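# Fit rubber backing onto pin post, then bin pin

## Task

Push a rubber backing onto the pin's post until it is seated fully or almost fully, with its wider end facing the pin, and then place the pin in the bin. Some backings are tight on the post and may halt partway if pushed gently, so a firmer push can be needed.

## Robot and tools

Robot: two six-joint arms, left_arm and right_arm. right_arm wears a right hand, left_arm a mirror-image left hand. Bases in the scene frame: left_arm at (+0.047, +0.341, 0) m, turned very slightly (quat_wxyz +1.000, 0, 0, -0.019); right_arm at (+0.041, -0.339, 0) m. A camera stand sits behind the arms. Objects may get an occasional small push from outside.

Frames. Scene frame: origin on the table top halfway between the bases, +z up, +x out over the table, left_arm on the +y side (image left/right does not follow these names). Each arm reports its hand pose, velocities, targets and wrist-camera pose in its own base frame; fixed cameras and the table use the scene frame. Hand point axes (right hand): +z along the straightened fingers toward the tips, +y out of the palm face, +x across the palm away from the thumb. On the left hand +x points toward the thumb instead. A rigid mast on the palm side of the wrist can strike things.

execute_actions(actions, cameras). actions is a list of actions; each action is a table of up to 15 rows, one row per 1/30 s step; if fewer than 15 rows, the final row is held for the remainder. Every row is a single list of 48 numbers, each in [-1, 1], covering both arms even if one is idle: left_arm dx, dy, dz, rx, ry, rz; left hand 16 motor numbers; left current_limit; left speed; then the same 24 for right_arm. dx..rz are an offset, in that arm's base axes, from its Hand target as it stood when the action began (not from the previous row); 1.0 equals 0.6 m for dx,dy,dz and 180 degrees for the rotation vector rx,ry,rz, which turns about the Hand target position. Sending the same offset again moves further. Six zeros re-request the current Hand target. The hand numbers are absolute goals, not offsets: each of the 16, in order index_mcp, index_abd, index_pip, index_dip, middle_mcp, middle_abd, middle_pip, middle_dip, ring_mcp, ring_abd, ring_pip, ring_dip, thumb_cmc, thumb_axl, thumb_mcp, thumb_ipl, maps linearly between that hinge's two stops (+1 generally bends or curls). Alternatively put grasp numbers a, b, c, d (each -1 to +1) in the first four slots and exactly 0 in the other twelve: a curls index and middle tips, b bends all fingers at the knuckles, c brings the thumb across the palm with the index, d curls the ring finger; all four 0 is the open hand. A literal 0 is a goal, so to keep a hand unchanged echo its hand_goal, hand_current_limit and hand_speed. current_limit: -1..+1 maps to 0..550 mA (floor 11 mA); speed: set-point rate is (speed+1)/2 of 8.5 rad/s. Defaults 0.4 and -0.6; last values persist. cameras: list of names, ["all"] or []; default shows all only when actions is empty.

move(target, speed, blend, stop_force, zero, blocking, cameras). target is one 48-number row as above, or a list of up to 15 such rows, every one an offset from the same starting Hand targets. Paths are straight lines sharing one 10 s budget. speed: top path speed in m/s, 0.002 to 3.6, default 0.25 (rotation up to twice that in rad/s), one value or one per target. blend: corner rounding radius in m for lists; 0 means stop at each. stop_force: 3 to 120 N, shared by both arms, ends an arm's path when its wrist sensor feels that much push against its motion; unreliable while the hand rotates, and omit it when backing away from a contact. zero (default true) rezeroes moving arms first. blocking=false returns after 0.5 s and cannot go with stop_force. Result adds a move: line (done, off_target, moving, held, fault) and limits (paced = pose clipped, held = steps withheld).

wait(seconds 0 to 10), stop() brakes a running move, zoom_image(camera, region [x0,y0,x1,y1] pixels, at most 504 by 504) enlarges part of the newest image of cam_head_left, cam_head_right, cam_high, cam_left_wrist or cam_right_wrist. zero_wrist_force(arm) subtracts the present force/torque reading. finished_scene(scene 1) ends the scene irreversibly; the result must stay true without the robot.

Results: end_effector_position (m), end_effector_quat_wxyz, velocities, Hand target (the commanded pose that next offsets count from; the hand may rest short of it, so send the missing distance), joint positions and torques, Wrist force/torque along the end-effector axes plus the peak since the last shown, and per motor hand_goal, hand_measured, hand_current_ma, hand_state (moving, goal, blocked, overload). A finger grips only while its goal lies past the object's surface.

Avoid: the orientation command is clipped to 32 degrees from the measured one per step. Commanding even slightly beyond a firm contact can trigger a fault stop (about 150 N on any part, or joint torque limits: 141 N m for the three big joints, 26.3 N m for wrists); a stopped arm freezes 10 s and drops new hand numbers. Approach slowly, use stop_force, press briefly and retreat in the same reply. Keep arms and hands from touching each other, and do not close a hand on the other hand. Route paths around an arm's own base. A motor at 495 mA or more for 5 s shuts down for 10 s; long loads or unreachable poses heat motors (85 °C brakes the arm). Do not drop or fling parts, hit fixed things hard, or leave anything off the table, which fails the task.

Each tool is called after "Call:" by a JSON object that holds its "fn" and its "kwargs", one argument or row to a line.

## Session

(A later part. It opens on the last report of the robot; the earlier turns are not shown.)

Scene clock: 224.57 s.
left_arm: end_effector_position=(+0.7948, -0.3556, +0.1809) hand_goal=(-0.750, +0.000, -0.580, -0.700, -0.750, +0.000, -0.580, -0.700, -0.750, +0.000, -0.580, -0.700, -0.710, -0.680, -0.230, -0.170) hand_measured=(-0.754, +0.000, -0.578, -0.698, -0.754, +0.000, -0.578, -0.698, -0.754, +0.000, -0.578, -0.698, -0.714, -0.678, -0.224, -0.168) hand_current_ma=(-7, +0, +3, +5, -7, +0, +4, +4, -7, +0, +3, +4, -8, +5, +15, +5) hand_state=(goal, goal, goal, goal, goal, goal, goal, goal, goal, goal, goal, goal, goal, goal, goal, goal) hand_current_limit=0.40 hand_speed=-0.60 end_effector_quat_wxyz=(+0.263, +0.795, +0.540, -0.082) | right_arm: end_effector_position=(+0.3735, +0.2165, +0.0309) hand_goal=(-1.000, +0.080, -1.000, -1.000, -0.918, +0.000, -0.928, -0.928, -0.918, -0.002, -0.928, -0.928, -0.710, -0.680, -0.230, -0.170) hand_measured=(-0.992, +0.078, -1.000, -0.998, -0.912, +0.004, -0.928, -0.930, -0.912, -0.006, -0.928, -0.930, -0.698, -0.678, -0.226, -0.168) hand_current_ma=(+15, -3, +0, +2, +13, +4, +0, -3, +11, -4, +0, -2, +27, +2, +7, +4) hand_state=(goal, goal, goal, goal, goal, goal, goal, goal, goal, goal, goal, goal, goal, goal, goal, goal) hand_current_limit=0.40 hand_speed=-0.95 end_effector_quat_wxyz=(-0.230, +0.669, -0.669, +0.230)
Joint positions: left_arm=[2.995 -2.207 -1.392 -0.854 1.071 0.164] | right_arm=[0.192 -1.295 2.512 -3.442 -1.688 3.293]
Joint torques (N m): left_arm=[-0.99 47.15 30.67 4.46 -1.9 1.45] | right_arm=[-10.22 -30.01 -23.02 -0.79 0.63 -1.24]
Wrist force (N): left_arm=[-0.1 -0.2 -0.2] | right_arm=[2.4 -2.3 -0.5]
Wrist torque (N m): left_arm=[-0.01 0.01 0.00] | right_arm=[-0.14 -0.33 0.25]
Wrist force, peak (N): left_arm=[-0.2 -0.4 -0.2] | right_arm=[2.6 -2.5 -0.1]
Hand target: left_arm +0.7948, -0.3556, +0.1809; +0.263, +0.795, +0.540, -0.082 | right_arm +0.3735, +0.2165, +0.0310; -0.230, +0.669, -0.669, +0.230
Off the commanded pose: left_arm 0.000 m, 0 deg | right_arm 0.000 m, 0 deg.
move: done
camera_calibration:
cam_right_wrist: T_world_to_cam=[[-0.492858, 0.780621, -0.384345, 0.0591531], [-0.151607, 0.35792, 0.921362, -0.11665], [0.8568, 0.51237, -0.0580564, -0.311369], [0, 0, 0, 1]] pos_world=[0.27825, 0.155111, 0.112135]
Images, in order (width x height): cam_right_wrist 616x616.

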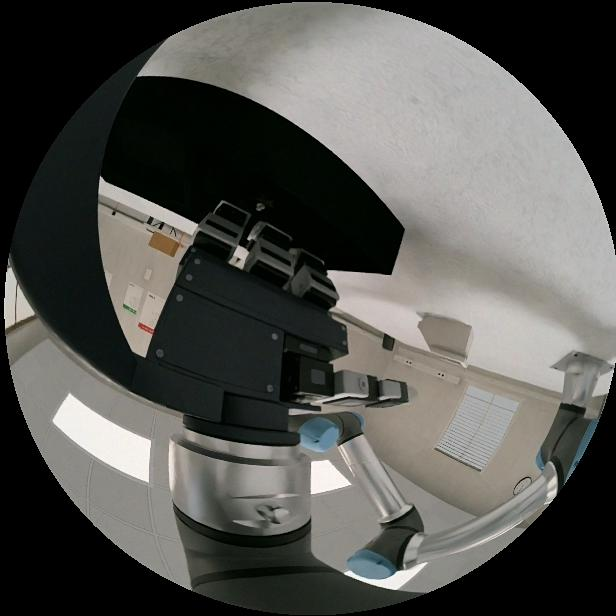

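Call:
{"fn": "move", "kwargs": {
  "target": [
    [0,0,0,0,0,0,0,0,0,0,0,0,0,0,0,0,0,0,0,0,0,0,0.4,-0.6,0,0,0.05,0,0,0,-1,0.08,-1,-1,-0.918,0.001,-0.927,-0.928,-0.918,-0.001,-0.927,-0.928,-0.71,-0.68,-0.23,-0.17,0.4,-0.95],
    [0,0,0,0,0,0,0,0,0,0,0,0,0,0,0,0,0,0,0,0,0,0,0.4,-0.6,-0.0487,-0.0375,0.05,0,0.0889,0,-1,0.08,-1,-1,-1,0.001,-1,-1,-1,-0.001,-1,-1,-0.71,-0.68,-0.23,-0.17,0.4,-0.9]
  ],
  "speed": [0.06, 0.1],
  "blend": [0.01, 0],
  "cameras": ["cam_right_wrist", "cam_high"]
}}

Call:
{"fn": "zoom_image", "kwargs": {
  "camera": "cam_right_wrist",
  "region": [225, 165, 305, 245]
}}

Call:
{"fn": "zoom_image", "kwargs": {
  "camera": "cam_high",
  "region": [180, 315, 240, 375]
}}

Scene clock: 228.17 s.
left_arm: end_effector_position=(+0.7948, -0.3556, +0.1809) hand_goal=(-0.750, +0.000, -0.580, -0.700, -0.750, +0.000, -0.580, -0.700, -0.750, +0.000, -0.580, -0.700, -0.710, -0.680, -0.230, -0.170) hand_measured=(-0.754, +0.000, -0.578, -0.698, -0.754, +0.000, -0.578, -0.698, -0.754, +0.000, -0.578, -0.698, -0.714, -0.678, -0.224, -0.168) hand_current_ma=(-7, +0, +3, +5, -7, +0, +4, +4, -7, +0, +3, +4, -8, +5, +15, +5) hand_state=(goal, goal, goal, goal, goal, goal, goal, goal, goal, goal, goal, goal, goal, goal, goal, goal) hand_current_limit=0.40 hand_speed=-0.60 end_effector_quat_wxyz=(+0.263, +0.795, +0.540, -0.082) | right_arm: end_effector_position=(+0.3443, +0.1940, +0.0610) hand_goal=(-1.000, +0.080, -1.000, -1.000, -1.000, +0.000, -1.000, -1.000, -1.000, -0.002, -1.000, -1.000, -0.710, -0.680, -0.230, -0.170) hand_measured=(-0.992, +0.078, -1.000, -0.998, -0.980, +0.002, -0.994, -0.998, -0.982, -0.006, -0.994, -0.996, -0.700, -0.678, -0.226, -0.168) hand_current_ma=(+15, -3, +0, +2, +50, +2, +12, +4, +42, -4, +12, +5, +18, +2, +7, +4) hand_state=(goal, goal, goal, goal, goal, goal, goal, goal, goal, goal, goal, goal, goal, goal, goal, goal) hand_current_limit=0.40 hand_speed=-0.90 end_effector_quat_wxyz=(-0.135, +0.694, -0.694, +0.135)
Joint positions: left_arm=[2.995 -2.207 -1.392 -0.854 1.071 0.164] | right_arm=[0.11 -1.497 2.441 -2.897 -1.612 3.243]
Joint torques (N m): left_arm=[-0.67 47.93 29.73 4.47 -1.94 1.55] | right_arm=[-11.83 -25.45 -28.41 -0.92 0.98 -1.5]
Wrist force (N): left_arm=[-0.2 -0.1 0.0] | right_arm=[2.0 -2.1 -0.7]
Wrist torque (N m): left_arm=[-0.02 0.02 -0.02] | right_arm=[-0.17 -0.29 0.19]
Wrist force, peak (N): left_arm=[-0.3 -0.4 -0.1] | right_arm=[2.2 -2.8 -1.2]
Hand target: left_arm +0.7948, -0.3556, +0.1809; +0.263, +0.795, +0.540, -0.082 | right_arm +0.3443, +0.1940, +0.0610; -0.135, +0.694, -0.694, +0.135
Off the commanded pose: left_arm 0.000 m, 0 deg | right_arm 0.000 m, 0 deg.
move: done
camera_calibration:
cam_right_wrist: T_world_to_cam=[[-0.57973, 0.780616, -0.233563, 0.0945828], [0.108323, 0.35794, 0.92744, -0.230608], [0.807576, 0.512365, -0.292067, -0.24182], [0, 0, 0, 1]] pos_world=[0.275101, 0.132611, 0.165339]
Images, in order (width x height): cam_high 504x504, cam_right_wrist 616x616.

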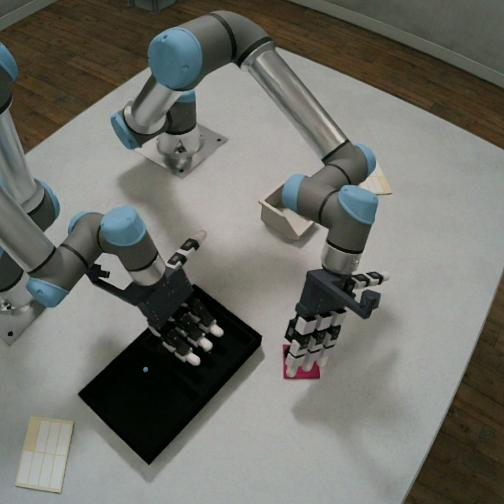

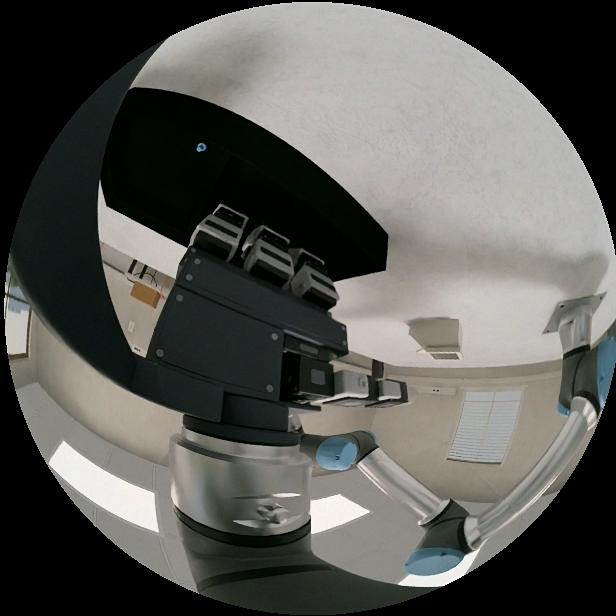

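Scaled by 6.300 from the camera's 616x616 image, which has a finer 880x880 frame.

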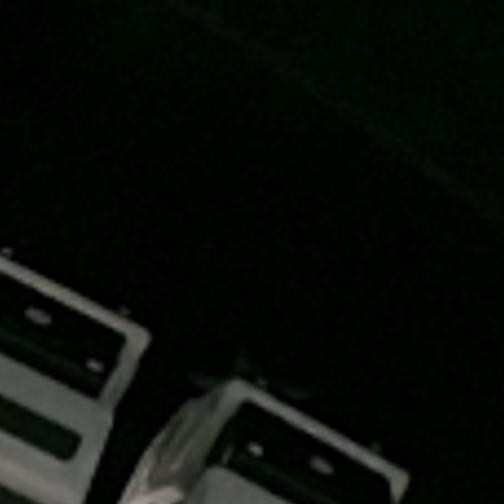

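Scaled by 8.400 from the camera's 504x504 image, which has a finer 720x720 frame.

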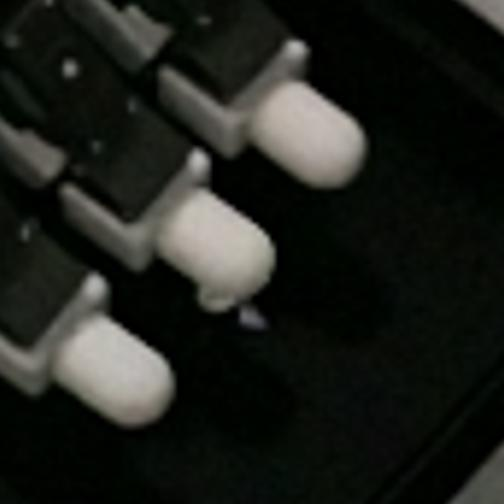

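Call:
{"fn": "move", "kwargs": {
  "target": [
    [0,0,0,0,0,0,0,0,0,0,0,0,0,0,0,0,0,0,0,0,0,0,0.4,-0.6,0,0,-0.0217,0,0,0,-1,0.08,-1,-1,-1,0.001,-1,-1,-1,-0.001,-1,-1,-0.71,-0.68,-0.23,-0.17,0.4,-0.9]
  ],
  "speed": 0.04,
  "cameras": ["cam_right_wrist", "cam_high"]
}}

Call:
{"fn": "zoom_image", "kwargs": {
  "camera": "cam_high",
  "region": [180, 315, 240, 375]
}}

Scene clock: 231.30 s.
left_arm: end_effector_position=(+0.7948, -0.3556, +0.1809) hand_goal=(-0.750, +0.000, -0.580, -0.700, -0.750, +0.000, -0.580, -0.700, -0.750, +0.000, -0.580, -0.700, -0.710, -0.680, -0.230, -0.170) hand_measured=(-0.754, +0.000, -0.578, -0.698, -0.754, +0.000, -0.578, -0.698, -0.754, +0.000, -0.578, -0.698, -0.714, -0.678, -0.224, -0.168) hand_current_ma=(-7, +0, +3, +5, -7, +0, +4, +4, -7, +0, +3, +4, -8, +5, +15, +5) hand_state=(goal, goal, goal, goal, goal, goal, goal, goal, goal, goal, goal, goal, goal, goal, goal, goal) hand_current_limit=0.40 hand_speed=-0.60 end_effector_quat_wxyz=(+0.263, +0.795, +0.540, -0.082) | right_arm: end_effector_position=(+0.3443, +0.1940, +0.0480) hand_goal=(-1.000, +0.080, -1.000, -1.000, -1.000, +0.000, -1.000, -1.000, -1.000, -0.002, -1.000, -1.000, -0.710, -0.680, -0.230, -0.170) hand_measured=(-0.992, +0.078, -1.000, -0.998, -0.980, +0.002, -0.994, -0.998, -0.984, -0.006, -0.994, -0.996, -0.700, -0.678, -0.226, -0.168) hand_current_ma=(+15, -3, +0, +2, +49, +2, +12, +4, +41, -4, +11, +5, +18, +2, +7, +4) hand_state=(goal, goal, goal, goal, goal, goal, goal, goal, goal, goal, goal, goal, goal, goal, goal, goal) hand_current_limit=0.40 hand_speed=-0.90 end_effector_quat_wxyz=(-0.135, +0.694, -0.694, +0.135)
Joint positions: left_arm=[2.995 -2.207 -1.392 -0.854 1.071 0.164] | right_arm=[0.11 -1.457 2.453 -2.948 -1.612 3.243]
Joint torques (N m): left_arm=[-0.9 47.08 29.92 4.55 -1.91 1.55] | right_arm=[-8.62 -10.97 0.06 -4.73 0.88 -0.72]
Wrist force (N): left_arm=[0.0 -0.1 0.2] | right_arm=[2.1 -2.2 -0.6]
Wrist torque (N m): left_arm=[-0.03 0.02 0.00] | right_arm=[-0.18 -0.29 0.20]
Wrist force, peak (N): left_arm=[-0.1 -0.5 -0.1] | right_arm=[2.4 -2.3 -1.0]
Hand target: left_arm +0.7948, -0.3556, +0.1809; +0.263, +0.795, +0.540, -0.082 | right_arm +0.3443, +0.1940, +0.0479; -0.135, +0.694, -0.694, +0.135
Off the commanded pose: left_arm 0.000 m, 0 deg | right_arm 0.000 m, 0 deg.
move: done
camera_calibration:
cam_right_wrist: T_world_to_cam=[[-0.579733, 0.780607, -0.233585, 0.091552], [0.108309, 0.357959, 0.927435, -0.218549], [0.807576, 0.512365, -0.292067, -0.245617], [0, 0, 0, 1]] pos_world=[0.275101, 0.132611, 0.152339]
Images, in order (width x height): cam_high 504x504, cam_right_wrist 616x616.

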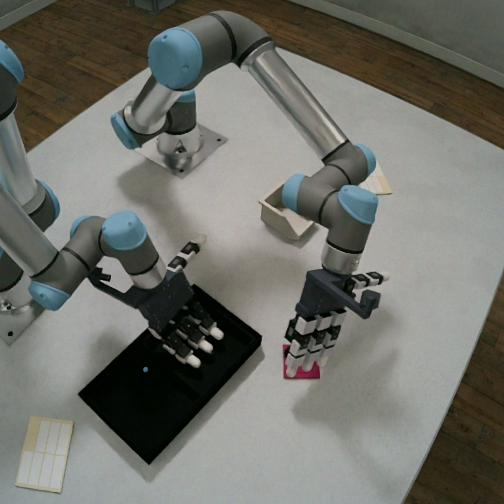

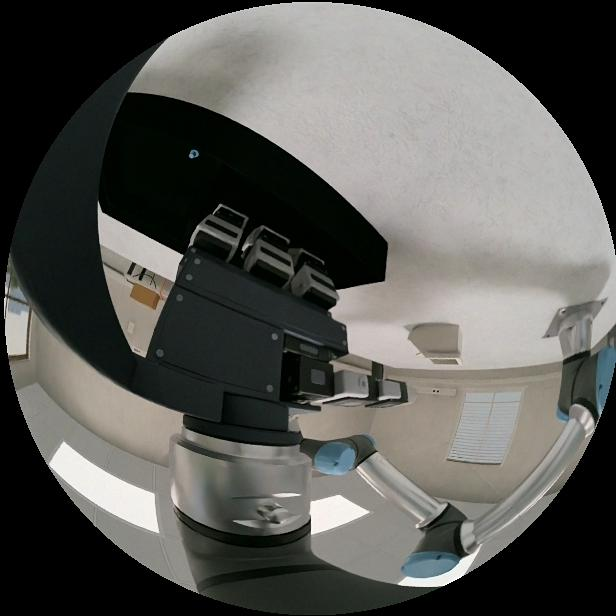

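Scaled by 8.400 from the camera's 504x504 image, which has a finer 720x720 frame.

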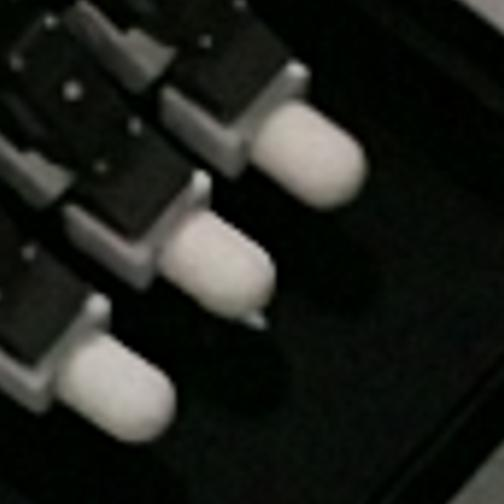

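Call:
{"fn": "move", "kwargs": {
  "target": [
    [0,0,0,0,0,0,0,0,0,0,0,0,0,0,0,0,0,0,0,0,0,0,0.4,-0.6,0,0,-0.03,0,0,0,-1,0.08,-1,-1,-1,0.001,-1,-1,-1,-0.001,-1,-1,-0.71,-0.68,-0.23,-0.17,0.4,-0.9]
  ],
  "speed": 0.006,
  "stop_force": 10
}}

Scene clock: 235.23 s.
left_arm: end_effector_position=(+0.7948, -0.3556, +0.1809) hand_goal=(-0.750, +0.000, -0.580, -0.700, -0.750, +0.000, -0.580, -0.700, -0.750, +0.000, -0.580, -0.700, -0.710, -0.680, -0.230, -0.170) hand_measured=(-0.754, +0.000, -0.578, -0.698, -0.754, +0.000, -0.578, -0.698, -0.754, +0.000, -0.578, -0.698, -0.714, -0.678, -0.224, -0.168) hand_current_ma=(-7, +0, +3, +5, -7, +0, +4, +4, -7, +0, +3, +4, -8, +5, +15, +5) hand_state=(goal, goal, goal, goal, goal, goal, goal, goal, goal, goal, goal, goal, goal, goal, goal, goal) hand_current_limit=0.40 hand_speed=-0.60 end_effector_quat_wxyz=(+0.263, +0.795, +0.540, -0.082) | right_arm: end_effector_position=(+0.3443, +0.1940, +0.0355) hand_goal=(-1.000, +0.080, -1.000, -1.000, -1.000, +0.000, -1.000, -1.000, -1.000, -0.002, -1.000, -1.000, -0.710, -0.680, -0.230, -0.170) hand_measured=(-0.992, +0.078, -1.000, -0.998, -1.002, +0.038, -1.000, -1.000, -0.984, -0.004, -0.994, -0.996, -0.702, -0.678, -0.226, -0.168) hand_current_ma=(+15, -3, +0, +2, -2, +91, -1, +0, +40, -3, +11, +5, +17, +2, +7, +4) hand_state=(goal, goal, goal, goal, goal, blocked, goal, goal, goal, goal, goal, goal, goal, goal, goal, goal) hand_current_limit=0.40 hand_speed=-0.90 end_effector_quat_wxyz=(-0.135, +0.694, -0.694, +0.135)
Joint positions: left_arm=[2.995 -2.207 -1.392 -0.854 1.071 0.164] | right_arm=[0.11 -1.417 2.463 -2.998 -1.612 3.243]
Joint torques (N m): left_arm=[-0.96 46.97 30.65 4.51 -1.79 1.69] | right_arm=[14.48 -24.2 -22.02 0.98 0.39 1.35]
Wrist force (N): left_arm=[-0.1 -0.1 0.1] | right_arm=[4.7 -6.2 -8.7]
Wrist torque (N m): left_arm=[-0.03 0.02 -0.01] | right_arm=[1.08 0.09 0.48]
Wrist force, peak (N): left_arm=[-0.3 -0.4 -0.3] | right_arm=[4.9 -7.1 -10.3]
Hand target: left_arm +0.7948, -0.3556, +0.1809; +0.263, +0.795, +0.540, -0.082 | right_arm +0.3443, +0.1940, +0.0355; -0.135, +0.694, -0.694, +0.135 (not the last commanded pose)
Off the commanded pose: left_arm 0.000 m, 0 deg | right_arm 0.006 m, 0 deg.
move: contact (right_arm)

Call:
{"fn": "move", "kwargs": {
  "target": [
    [0,0,0,0,0,0,0,0,0,0,0,0,0,0,0,0,0,0,0,0,0,0,0.4,-0.6,0,0,0.025,0,0,0,-1,0.08,-1,-1,-1,0.001,-1,-1,-1,-0.001,-1,-1,-0.71,-0.68,-0.23,-0.17,0.4,-0.9],
    [0,0,0,0,0,0,0,0,0,0,0,0,0,0,0,0,0,0,0,0,0,0,0.4,-0.6,-0.06,0,0.04,0,0,0,-1,0.08,-1,-1,-1,0.001,-1,-1,-1,-0.001,-1,-1,-0.71,-0.68,-0.23,-0.17,0.4,-0.9]
  ],
  "speed": [0.03,0.06],
  "blend": [0.005,0],
  "cameras": ["cam_right_wrist", "cam_high", "cam_left_wrist"]
}}

Call:
{"fn": "zoom_image", "kwargs": {
  "camera": "cam_high",
  "region": [185, 330, 225, 370]
}}

Call:
{"fn": "zoom_image", "kwargs": {
  "camera": "cam_right_wrist",
  "region": [235, 175, 295, 235]
}}

Call:
{"fn": "zoom_image", "kwargs": {
  "camera": "cam_left_wrist",
  "region": [420, 170, 480, 230]
}}

Scene clock: 237.33 s.
left_arm: end_effector_position=(+0.7948, -0.3556, +0.1809) hand_goal=(-0.750, +0.000, -0.580, -0.700, -0.750, +0.000, -0.580, -0.700, -0.750, +0.000, -0.580, -0.700, -0.710, -0.680, -0.230, -0.170) hand_measured=(-0.754, +0.000, -0.578, -0.698, -0.754, +0.000, -0.578, -0.698, -0.754, +0.000, -0.578, -0.698, -0.714, -0.678, -0.224, -0.168) hand_current_ma=(-7, +0, +3, +5, -7, +0, +4, +4, -7, +0, +3, +4, -8, +5, +15, +5) hand_state=(goal, goal, goal, goal, goal, goal, goal, goal, goal, goal, goal, goal, goal, goal, goal, goal) hand_current_limit=0.40 hand_speed=-0.60 end_effector_quat_wxyz=(+0.263, +0.795, +0.540, -0.082) | right_arm: end_effector_position=(+0.3084, +0.1940, +0.0595) hand_goal=(-1.000, +0.080, -1.000, -1.000, -1.000, +0.000, -1.000, -1.000, -1.000, -0.002, -1.000, -1.000, -0.710, -0.680, -0.230, -0.170) hand_measured=(-0.992, +0.078, -1.000, -0.998, -0.994, +0.004, -1.000, -1.000, -0.984, -0.004, -0.994, -0.996, -0.702, -0.678, -0.226, -0.168) hand_current_ma=(+15, -3, +0, +2, +11, +4, +0, +0, +39, -3, +11, +5, +16, +2, +7, +4) hand_state=(goal, goal, goal, goal, goal, goal, goal, goal, goal, goal, goal, goal, goal, goal, goal, goal) hand_current_limit=0.40 hand_speed=-0.90 end_effector_quat_wxyz=(-0.135, +0.694, -0.694, +0.135)
Joint positions: left_arm=[2.995 -2.207 -1.392 -0.854 1.071 0.164] | right_arm=[0.122 -1.568 2.524 -2.908 -1.617 3.255]
Joint torques (N m): left_arm=[-0.72 46.62 30.63 4.43 -1.92 1.65] | right_arm=[12.35 -23.4 0.26 -1.14 -1.52 1.52]
Wrist force (N): left_arm=[-0.1 -0.1 0.1] | right_arm=[2.1 -1.8 -0.9]
Wrist torque (N m): left_arm=[-0.02 0.02 -0.01] | right_arm=[-0.12 -0.30 0.10]
Wrist force, peak (N): left_arm=[-0.3 -0.4 0.1] | right_arm=[4.5 -6.5 -8.8]
Hand target: left_arm +0.7948, -0.3556, +0.1809; +0.263, +0.795, +0.540, -0.082 | right_arm +0.3083, +0.1940, +0.0595; -0.135, +0.694, -0.694, +0.135
Off the commanded pose: left_arm 0.000 m, 0 deg | right_arm 0.000 m, 0 deg.
move: done
camera_calibration:
cam_right_wrist: T_world_to_cam=[[-0.579672, 0.780636, -0.233641, 0.0733931], [0.108205, 0.357932, 0.927457, -0.225209], [0.807634, 0.512339, -0.291952, -0.213325], [0, 0, 0, 1]] pos_world=[0.239201, 0.132611, 0.163739]
Images, in order (width x height): cam_high 504x504, cam_left_wrist 616x616, cam_right_wrist 616x616.

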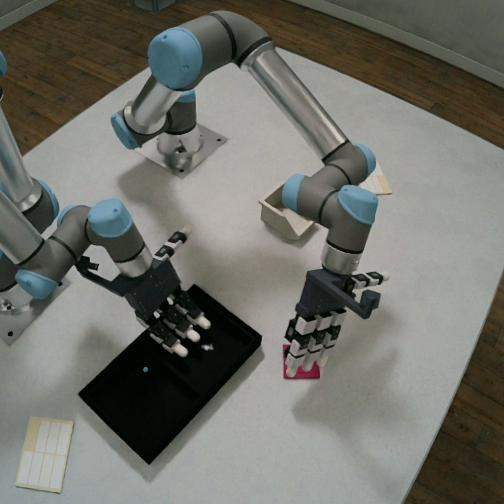

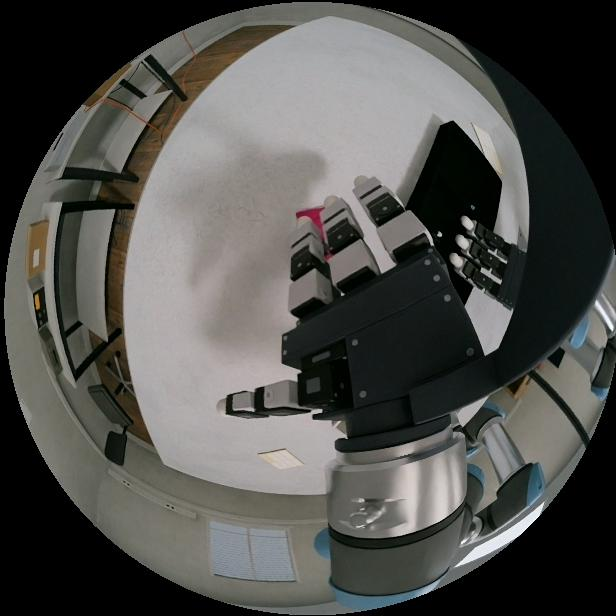

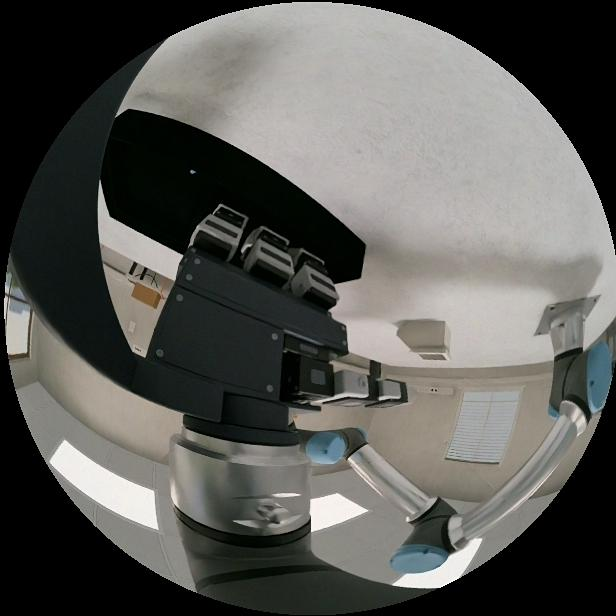

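Scaled by 12.600 from the camera's 504x504 image, which has a finer 720x720 frame.

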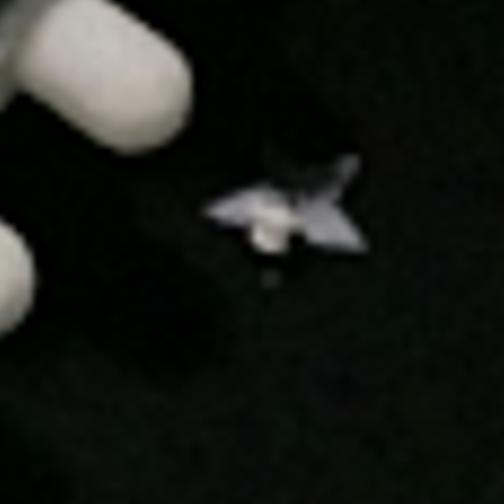

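Scaled by 8.400 from the camera's 616x616 image, which has a finer 880x880 frame.

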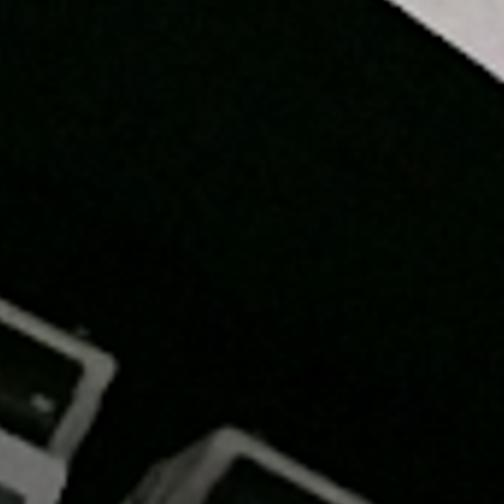

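Scaled by 8.400 from the camera's 616x616 image, which has a finer 880x880 frame.

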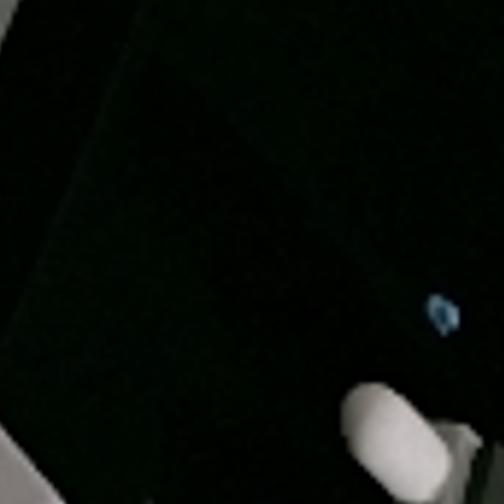

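Call:
{"fn": "move", "kwargs": {
  "target": [0,0,0,0,0,0,0,0,0,0,0,0,0,0,0,0,0,0,0,0,0,0,0.4,-0.6,-0.03,-0.2,0.15,0,0,0,-1,0.08,-1,-1,-1,0.001,-1,-1,-1,-0.001,-1,-1,-0.71,-0.68,-0.23,-0.17,0.4,-0.9],
  "speed": 0.15,
  "cameras": ["all"]
}}

Call:
{"fn": "zoom_image", "kwargs": {
  "camera": "cam_high",
  "region": [190, 335, 220, 365]
}}

Call:
{"fn": "zoom_image", "kwargs": {
  "camera": "cam_right_wrist",
  "region": [200, 100, 360, 260]
}}

Call:
{"fn": "zoom_image", "kwargs": {
  "camera": "cam_head_left",
  "region": [275, 205, 315, 245]
}}

Call:
{"fn": "zoom_image", "kwargs": {
  "camera": "cam_left_wrist",
  "region": [410, 200, 470, 260]
}}

Scene clock: 239.53 s.
left_arm: end_effector_position=(+0.7948, -0.3556, +0.1809) hand_goal=(-0.750, +0.000, -0.580, -0.700, -0.750, +0.000, -0.580, -0.700, -0.750, +0.000, -0.580, -0.700, -0.710, -0.680, -0.230, -0.170) hand_measured=(-0.754, +0.000, -0.578, -0.698, -0.754, +0.000, -0.578, -0.698, -0.754, +0.000, -0.578, -0.698, -0.714, -0.678, -0.224, -0.168) hand_current_ma=(-7, +0, +3, +5, -7, +0, +4, +4, -7, +0, +3, +4, -8, +5, +15, +5) hand_state=(goal, goal, goal, goal, goal, goal, goal, goal, goal, goal, goal, goal, goal, goal, goal, goal) hand_current_limit=0.40 hand_speed=-0.60 end_effector_quat_wxyz=(+0.263, +0.795, +0.540, -0.082) | right_arm: end_effector_position=(+0.2904, +0.0740, +0.1495) hand_goal=(-1.000, +0.080, -1.000, -1.000, -1.000, +0.000, -1.000, -1.000, -1.000, -0.002, -1.000, -1.000, -0.710, -0.680, -0.230, -0.170) hand_measured=(-0.992, +0.078, -1.000, -0.998, -0.994, +0.002, -1.000, -1.000, -0.984, -0.004, -0.994, -0.996, -0.702, -0.678, -0.226, -0.168) hand_current_ma=(+15, -3, +0, +2, +12, +3, +0, +0, +39, -3, +11, +5, +16, +2, +7, +4) hand_state=(goal, goal, goal, goal, goal, goal, goal, goal, goal, goal, goal, goal, goal, goal, goal, goal) hand_current_limit=0.40 hand_speed=-0.90 end_effector_quat_wxyz=(-0.135, +0.694, -0.694, +0.135)
Joint positions: left_arm=[2.995 -2.207 -1.392 -0.854 1.071 0.164] | right_arm=[-0.302 -2.013 2.514 -2.439 -1.459 2.86]
Joint torques (N m): left_arm=[-0.55 47.25 30.61 4.48 -1.91 1.69] | right_arm=[-13.55 -11.86 -34.8 -0.71 1.55 -1.33]
Wrist force (N): left_arm=[-0.2 -0.1 0.0] | right_arm=[2.4 -1.9 -0.8]
Wrist torque (N m): left_arm=[-0.02 0.03 -0.01] | right_arm=[-0.11 -0.36 0.22]
Wrist force, peak (N): left_arm=[-0.3 -0.3 -0.1] | right_arm=[2.7 -2.4 -1.1]
Hand target: left_arm +0.7948, -0.3556, +0.1809; +0.263, +0.795, +0.540, -0.082 | right_arm +0.2903, +0.0740, +0.1495; -0.135, +0.694, -0.694, +0.135
Off the commanded pose: left_arm 0.000 m, 0 deg | right_arm 0.000 m, 0 deg.
move: done
camera_calibration:
cam_right_wrist: T_world_to_cam=[[-0.579674, 0.780627, -0.233663, 0.177533], [0.108191, 0.357952, 0.927451, -0.263801], [0.807634, 0.512339, -0.291952, -0.111002], [0, 0, 0, 1]] pos_world=[0.221101, 0.0127112, 0.253739]

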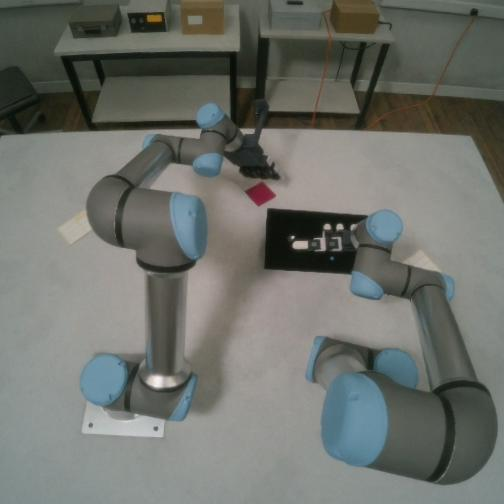

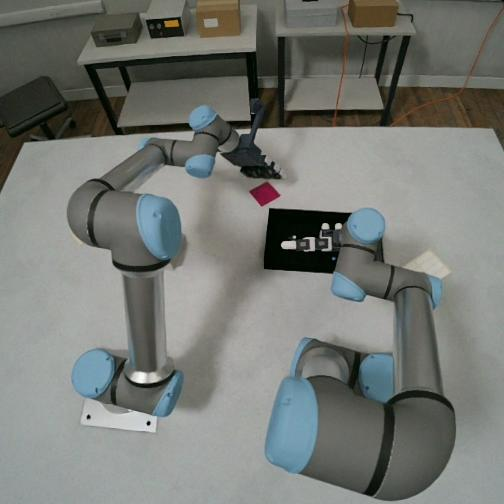

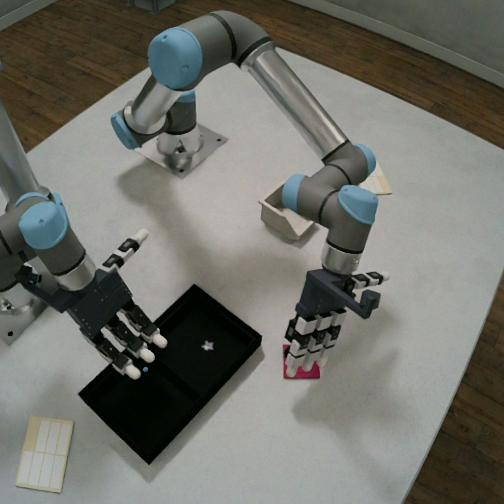

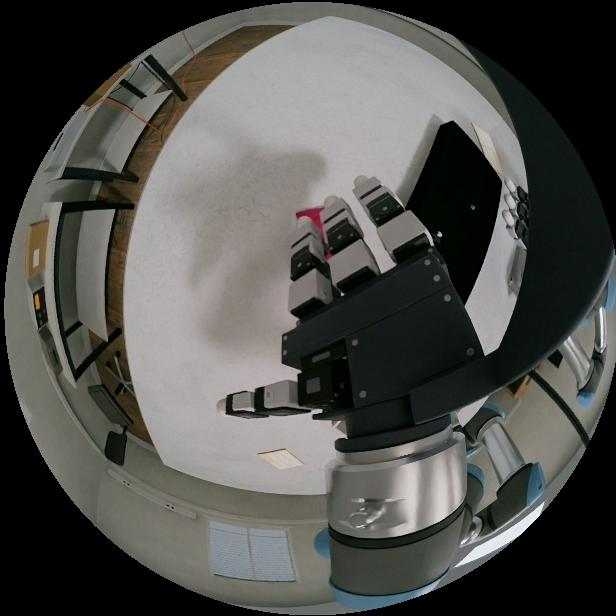

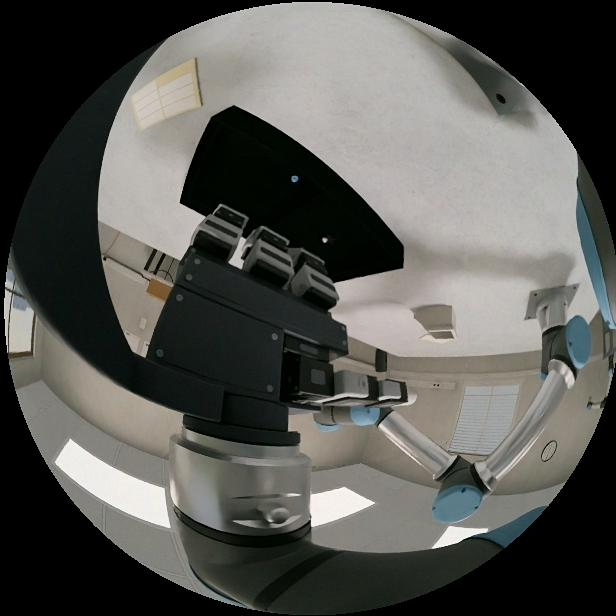

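Scaled by 16.800 from the camera's 504x504 image, which has a finer 720x720 frame.

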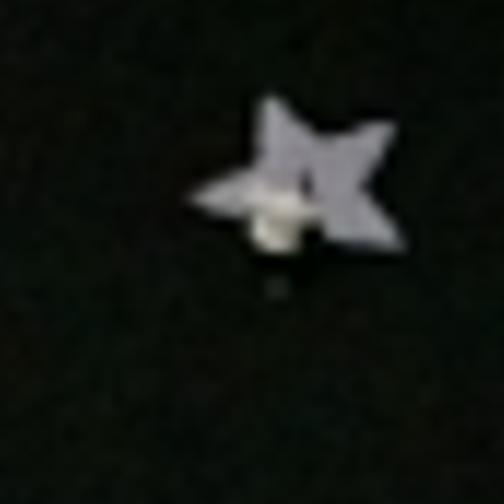

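Scaled by 3.150 from the camera's 616x616 image, which has a finer 880x880 frame.

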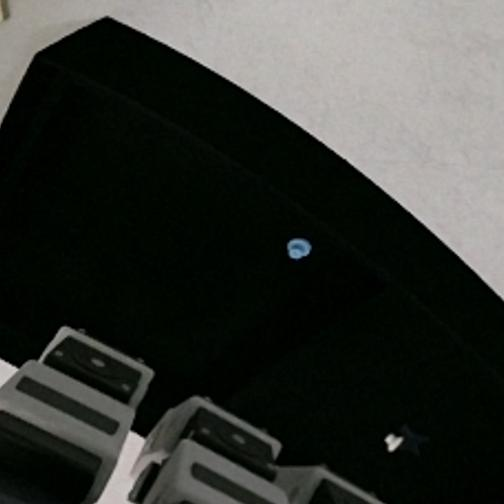

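Scaled by 12.600 from the camera's 504x504 image, which has a finer 720x720 frame.

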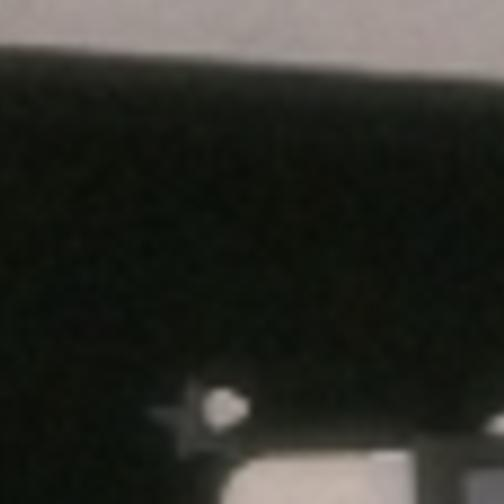

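Scaled by 8.400 from the camera's 616x616 image, which has a finer 880x880 frame.

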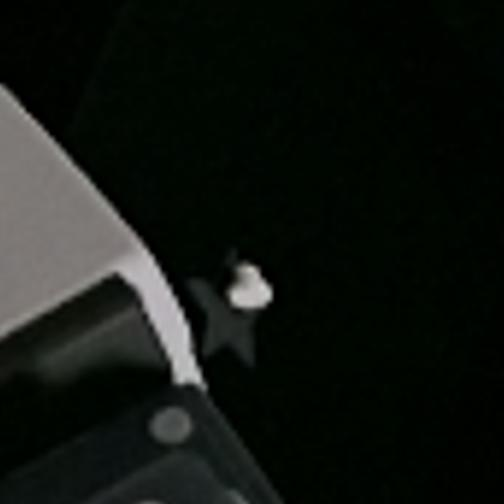

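Call:
{"fn": "move", "kwargs": {
  "target": [0,0,0,0,0,0,0,0,0,0,0,0,0,0,0,0,0,0,0,0,0,0,0.4,-0.6,0.2417,0.1533,-0.1,0,0,0,-1,0.08,-1,-1,-1,0.001,-1,-1,-1,-0.001,-1,-1,-0.71,-0.68,-0.23,-0.17,0.4,-0.9],
  "speed": 0.15,
  "cameras": ["cam_right_wrist", "cam_high"]
}}

Call:
{"fn": "zoom_image", "kwargs": {
  "camera": "cam_right_wrist",
  "region": [290, 165, 360, 235]
}}

Scene clock: 243.87 s.
left_arm: end_effector_position=(+0.7948, -0.3556, +0.1809) hand_goal=(-0.750, +0.000, -0.580, -0.700, -0.750, +0.000, -0.580, -0.700, -0.750, +0.000, -0.580, -0.700, -0.710, -0.680, -0.230, -0.170) hand_measured=(-0.754, +0.000, -0.578, -0.698, -0.754, +0.000, -0.578, -0.698, -0.754, +0.000, -0.578, -0.698, -0.714, -0.678, -0.224, -0.168) hand_current_ma=(-7, +0, +3, +5, -7, +0, +4, +4, -7, +0, +3, +4, -8, +5, +15, +5) hand_state=(goal, goal, goal, goal, goal, goal, goal, goal, goal, goal, goal, goal, goal, goal, goal, goal) hand_current_limit=0.40 hand_speed=-0.60 end_effector_quat_wxyz=(+0.263, +0.795, +0.540, -0.082) | right_arm: end_effector_position=(+0.4353, +0.1659, +0.0895) hand_goal=(-1.000, +0.080, -1.000, -1.000, -1.000, +0.000, -1.000, -1.000, -1.000, -0.002, -1.000, -1.000, -0.710, -0.680, -0.230, -0.170) hand_measured=(-0.992, +0.078, -1.000, -0.998, -0.994, +0.002, -1.000, -1.000, -0.984, -0.004, -0.994, -0.996, -0.702, -0.678, -0.226, -0.168) hand_current_ma=(+15, -3, +0, +2, +12, +3, +0, +0, +39, -3, +11, +5, +16, +2, +7, +4) hand_state=(goal, goal, goal, goal, goal, goal, goal, goal, goal, goal, goal, goal, goal, goal, goal, goal) hand_current_limit=0.40 hand_speed=-0.90 end_effector_quat_wxyz=(-0.135, +0.694, -0.694, +0.135)
Joint positions: left_arm=[2.995 -2.207 -1.392 -0.854 1.071 0.164] | right_arm=[0.023 -1.407 2.22 -2.768 -1.58 3.163]
Joint torques (N m): left_arm=[-0.29 47.21 30.73 4.49 -1.92 1.57] | right_arm=[13.44 -16.84 -30.22 -4.73 -1.49 1.65]
Wrist force (N): left_arm=[-0.1 -0.4 -0.1] | right_arm=[2.1 -2.3 -0.3]
Wrist torque (N m): left_arm=[-0.04 0.02 0.00] | right_arm=[-0.24 -0.29 0.09]
Wrist force, peak (N): left_arm=[-0.1 -0.5 -0.1] | right_arm=[2.4 -2.4 -0.7]
Hand target: left_arm +0.7948, -0.3556, +0.1809; +0.263, +0.795, +0.540, -0.082 | right_arm +0.4354, +0.1660, +0.0895; -0.135, +0.694, -0.694, +0.135
Off the commanded pose: left_arm 0.000 m, 0 deg | right_arm 0.000 m, 0 deg.
move: done
camera_calibration:
cam_right_wrist: T_world_to_cam=[[-0.579672, 0.780636, -0.233641, 0.175844], [0.108205, 0.357932, 0.927457, -0.256835], [0.807634, 0.512339, -0.291952, -0.292681], [0, 0, 0, 1]] pos_world=[0.366101, 0.104611, 0.193839]
Images, in order (width x height): cam_high 504x504, cam_right_wrist 616x616.

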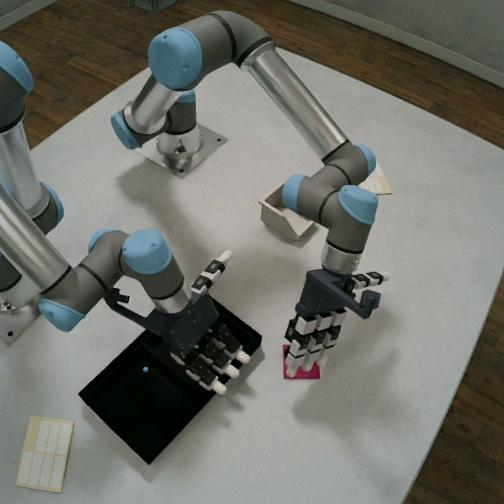

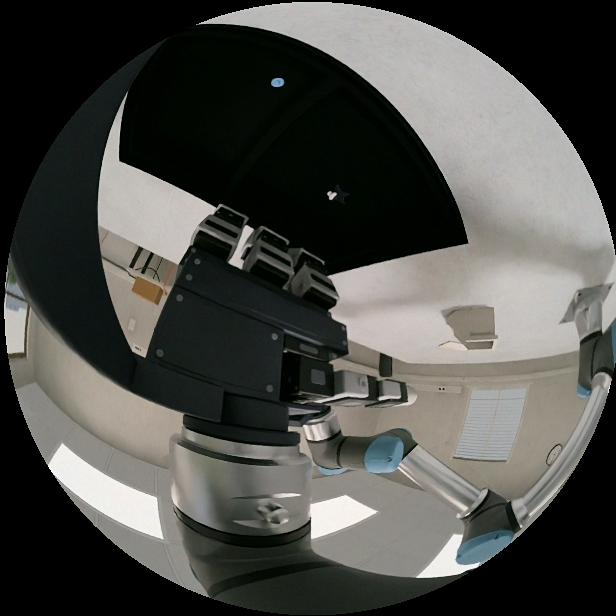

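Scaled by 7.200 from the camera's 616x616 image, which has a finer 880x880 frame.

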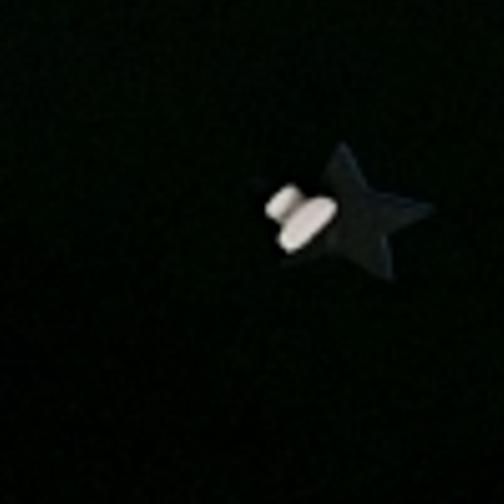

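Call:
{"fn": "move", "kwargs": {
  "target": [
    [0,0,0,0,0,0,0,0,0,0,0,0,0,0,0,0,0,0,0,0,0,0,0.4,-0.6,0,0,0.16,0,0,0,-1,0.08,-1,-1,-1,0.001,-1,-1,-1,-0.001,-1,-1,-0.71,-0.68,-0.23,-0.17,0.4,-0.8],
    [0,0,0,0,0,0,0,0,0,0,0,0,0,0,0,0,0,0,0,0,0,0,0.4,-0.6,0.04,0.045,0.16,0,0.1222,0,-0.75,0.001,0.9,0.9,-0.75,0.001,-0.58,-0.7,-0.75,-0.001,-0.58,-0.7,-0.71,-0.68,-0.23,-0.17,0.4,-0.8]
  ],
  "speed": [0.2, 0.2],
  "blend": [0.02, 0],
  "cameras": ["cam_right_wrist", "cam_high"]
}}

Call:
{"fn": "zoom_image", "kwargs": {
  "camera": "cam_high",
  "region": [190, 335, 220, 365]
}}

Scene clock: 259.80 s.
left_arm: end_effector_position=(+0.7948, -0.3556, +0.1809) hand_goal=(-0.750, +0.000, -0.580, -0.700, -0.750, +0.000, -0.580, -0.700, -0.750, +0.000, -0.580, -0.700, -0.710, -0.680, -0.230, -0.170) hand_measured=(-0.754, +0.000, -0.578, -0.698, -0.754, +0.000, -0.578, -0.698, -0.754, +0.000, -0.578, -0.698, -0.714, -0.678, -0.224, -0.168) hand_current_ma=(-7, +0, +3, +5, -7, +0, +4, +4, -7, +0, +3, +4, -8, +5, +15, +5) hand_state=(goal, goal, goal, goal, goal, goal, goal, goal, goal, goal, goal, goal, goal, goal, goal, goal) hand_current_limit=0.40 hand_speed=-0.60 end_effector_quat_wxyz=(+0.263, +0.795, +0.540, -0.082) | right_arm: end_effector_position=(+0.4594, +0.1930, +0.1855) hand_goal=(-0.750, +0.000, +0.900, +0.900, -0.750, +0.000, -0.580, -0.700, -0.750, -0.002, -0.580, -0.700, -0.710, -0.680, -0.230, -0.170) hand_measured=(-0.750, +0.002, +0.850, +0.842, -0.750, +0.002, -0.582, -0.702, -0.750, -0.004, -0.582, -0.702, -0.708, -0.678, -0.226, -0.168) hand_current_ma=(-1, +3, -148, -181, -1, +3, -3, -3, -1, -3, -3, -4, +3, +2, +7, +4) hand_state=(goal, goal, blocked, blocked, goal, goal, goal, goal, goal, goal, goal, goal, goal, goal, goal, goal) hand_current_limit=0.40 hand_speed=-0.80 end_effector_quat_wxyz=(+0.000, +0.707, -0.707, +0.000)
Joint positions: left_arm=[2.995 -2.207 -1.392 -0.854 1.071 0.164] | right_arm=[0.067 -1.34 1.763 -1.994 -1.571 3.209]
Joint torques (N m): left_arm=[-1.08 46.7 30.94 4.44 -1.82 1.8] | right_arm=[12.44 -24.46 -35.81 -2.47 0.47 1.73]
Wrist force (N): left_arm=[0.0 -0.1 0.1] | right_arm=[2.4 -2.2 -0.7]
Wrist torque (N m): left_arm=[-0.03 0.01 0.00] | right_arm=[-0.16 -0.33 0.07]
Wrist force, peak (N): left_arm=[-0.1 -0.6 -0.2] | right_arm=[2.4 -2.4 -1.7]
Hand target: left_arm +0.7948, -0.3556, +0.1809; +0.263, +0.795, +0.540, -0.082 | right_arm +0.4594, +0.1930, +0.1855; +0.000, +0.707, -0.707, +0.000
Off the commanded pose: left_arm 0.000 m, 0 deg | right_arm 0.000 m, 0 deg.
move: done
camera_calibration:
cam_right_wrist: T_world_to_cam=[[-0.625004, 0.780622, 0.000509024, 0.168495], [0.44771, 0.357924, 0.819418, -0.494005], [0.639474, 0.512367, -0.573196, -0.168484], [0, 0, 0, 1]] pos_world=[0.434222, 0.131611, 0.308137]
Images, in order (width x height): cam_high 504x504, cam_right_wrist 616x616.

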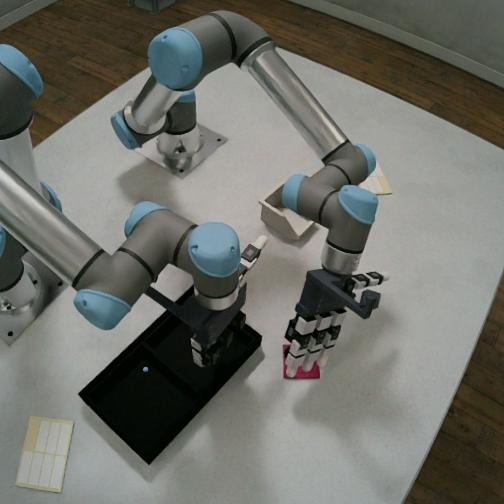

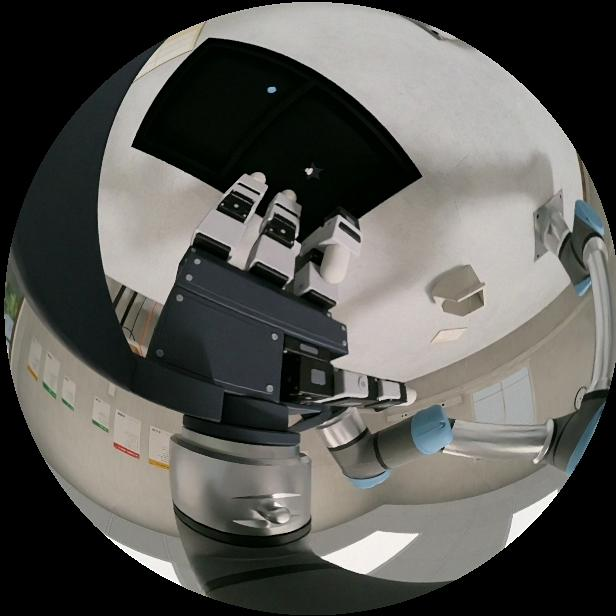

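Scaled by 16.800 from the camera's 504x504 image, which has a finer 720x720 frame.

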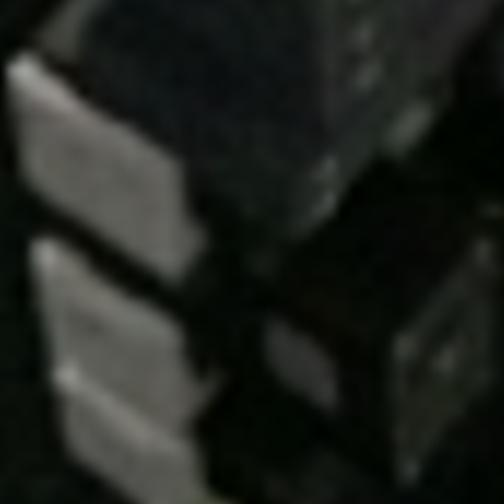

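Call:
{"fn": "zoom_image", "kwargs": {
  "camera": "cam_right_wrist",
  "region": [240, 145, 340, 245]
}}

Scaled by 5.040 from the camera's 616x616 image, which has a finer 880x880 frame.

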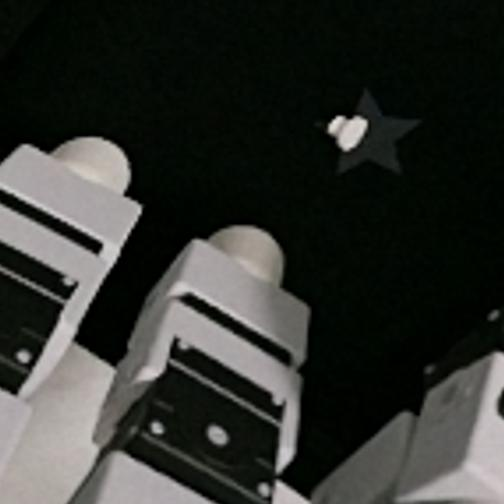

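Call:
{"fn": "move", "kwargs": {
  "target": [
    [0,0,0,0,0,0,0,0,0,0,0,0,0,0,0,0,0,0,0,0,0,0,0.4,-0.6,0,-0.0017,-0.0868,0,0,0,-0.75,0.001,0.8,0.8,-0.75,0.001,-0.58,-0.7,-0.75,-0.001,-0.58,-0.7,-0.71,-0.68,-0.23,-0.17,0.4,-0.8],
    [0,0,0,0,0,0,0,0,0,0,0,0,0,0,0,0,0,0,0,0,0,0,0.4,-0.6,-0.095,-0.0234,-0.0868,0,0,0,-0.75,0.001,0.8,0.8,-0.75,0.001,-0.58,-0.7,-0.75,-0.001,-0.58,-0.7,-0.71,-0.68,-0.23,-0.17,0.4,-0.8]
  ],
  "speed": [0.08, 0.05],
  "cameras": ["cam_right_wrist"]
}}

Call:
{"fn": "zoom_image", "kwargs": {
  "camera": "cam_right_wrist",
  "region": [240, 145, 340, 245]
}}

Scene clock: 263.20 s.
left_arm: end_effector_position=(+0.7948, -0.3556, +0.1809) hand_goal=(-0.750, +0.000, -0.580, -0.700, -0.750, +0.000, -0.580, -0.700, -0.750, +0.000, -0.580, -0.700, -0.710, -0.680, -0.230, -0.170) hand_measured=(-0.754, +0.000, -0.578, -0.698, -0.754, +0.000, -0.578, -0.698, -0.754, +0.000, -0.578, -0.698, -0.714, -0.678, -0.224, -0.168) hand_current_ma=(-7, +0, +3, +5, -7, +0, +4, +4, -7, +0, +3, +4, -8, +5, +15, +5) hand_state=(goal, goal, goal, goal, goal, goal, goal, goal, goal, goal, goal, goal, goal, goal, goal, goal) hand_current_limit=0.40 hand_speed=-0.60 end_effector_quat_wxyz=(+0.263, +0.795, +0.540, -0.082) | right_arm: end_effector_position=(+0.4024, +0.1789, +0.1334) hand_goal=(-0.750, +0.000, +0.800, +0.800, -0.750, +0.000, -0.580, -0.700, -0.750, -0.002, -0.580, -0.700, -0.710, -0.680, -0.230, -0.170) hand_measured=(-0.750, +0.002, +0.800, +0.802, -0.750, +0.002, -0.582, -0.702, -0.750, -0.004, -0.582, -0.702, -0.708, -0.678, -0.226, -0.168) hand_current_ma=(-1, +3, +1, +4, -1, +3, -3, -3, -1, -3, -3, -4, +3, +2, +7, +4) hand_state=(goal, goal, goal, goal, goal, goal, goal, goal, goal, goal, goal, goal, goal, goal, goal, goal) hand_current_limit=0.40 hand_speed=-0.80 end_effector_quat_wxyz=(+0.000, +0.707, -0.707, +0.000)
Joint positions: left_arm=[2.995 -2.207 -1.392 -0.854 1.071 0.164] | right_arm=[0.047 -1.408 1.999 -2.163 -1.571 3.188]
Joint torques (N m): left_arm=[-1.02 47.11 30.75 4.5 -1.92 1.72] | right_arm=[-11.71 -36.58 -5.44 -3.99 0.77 -1.35]
Wrist force (N): left_arm=[-0.1 -0.4 0.0] | right_arm=[2.5 -2.1 -0.7]
Wrist torque (N m): left_arm=[-0.05 0.03 -0.01] | right_arm=[-0.13 -0.33 0.18]
Wrist force, peak (N): left_arm=[-0.1 -0.5 -0.1] | right_arm=[2.6 -2.2 -1.5]
Hand target: left_arm +0.7948, -0.3556, +0.1809; +0.263, +0.795, +0.540, -0.082 | right_arm +0.4024, +0.1789, +0.1334; +0.000, +0.707, -0.707, +0.000
Off the commanded pose: left_arm 0.000 m, 0 deg | right_arm 0.000 m, 0 deg.
move: done
camera_calibration:
cam_right_wrist: T_world_to_cam=[[-0.625004, 0.780622, 0.000509631, 0.143887], [0.447762, 0.357965, 0.819372, -0.42084], [0.639437, 0.512338, -0.573262, -0.154754], [0, 0, 0, 1]] pos_world=[0.377322, 0.117611, 0.256037]
Images, in order (width x height): cam_right_wrist 616x616.

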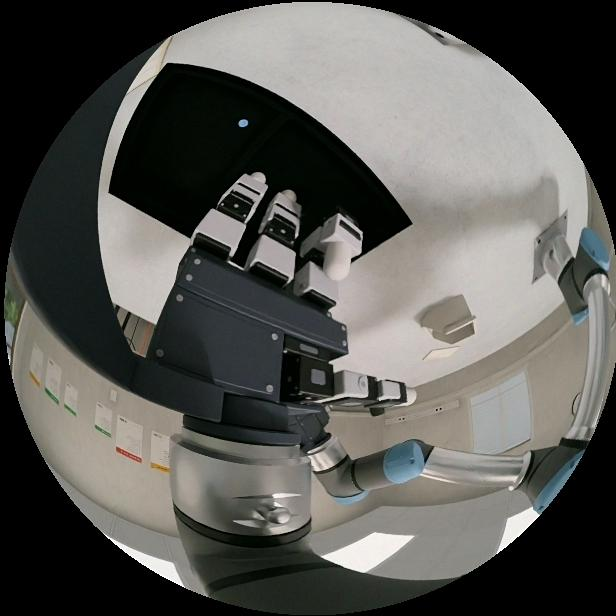

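Scaled by 5.040 from the camera's 616x616 image, which has a finer 880x880 frame.

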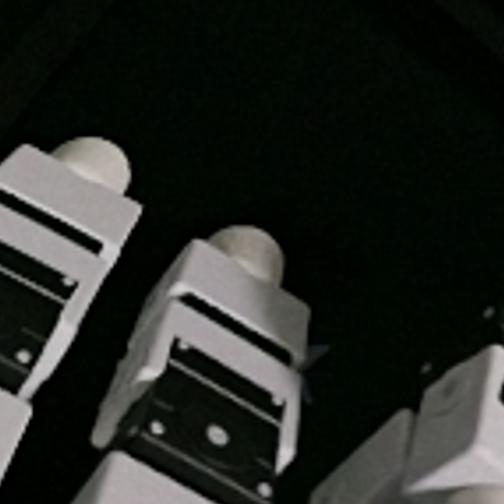

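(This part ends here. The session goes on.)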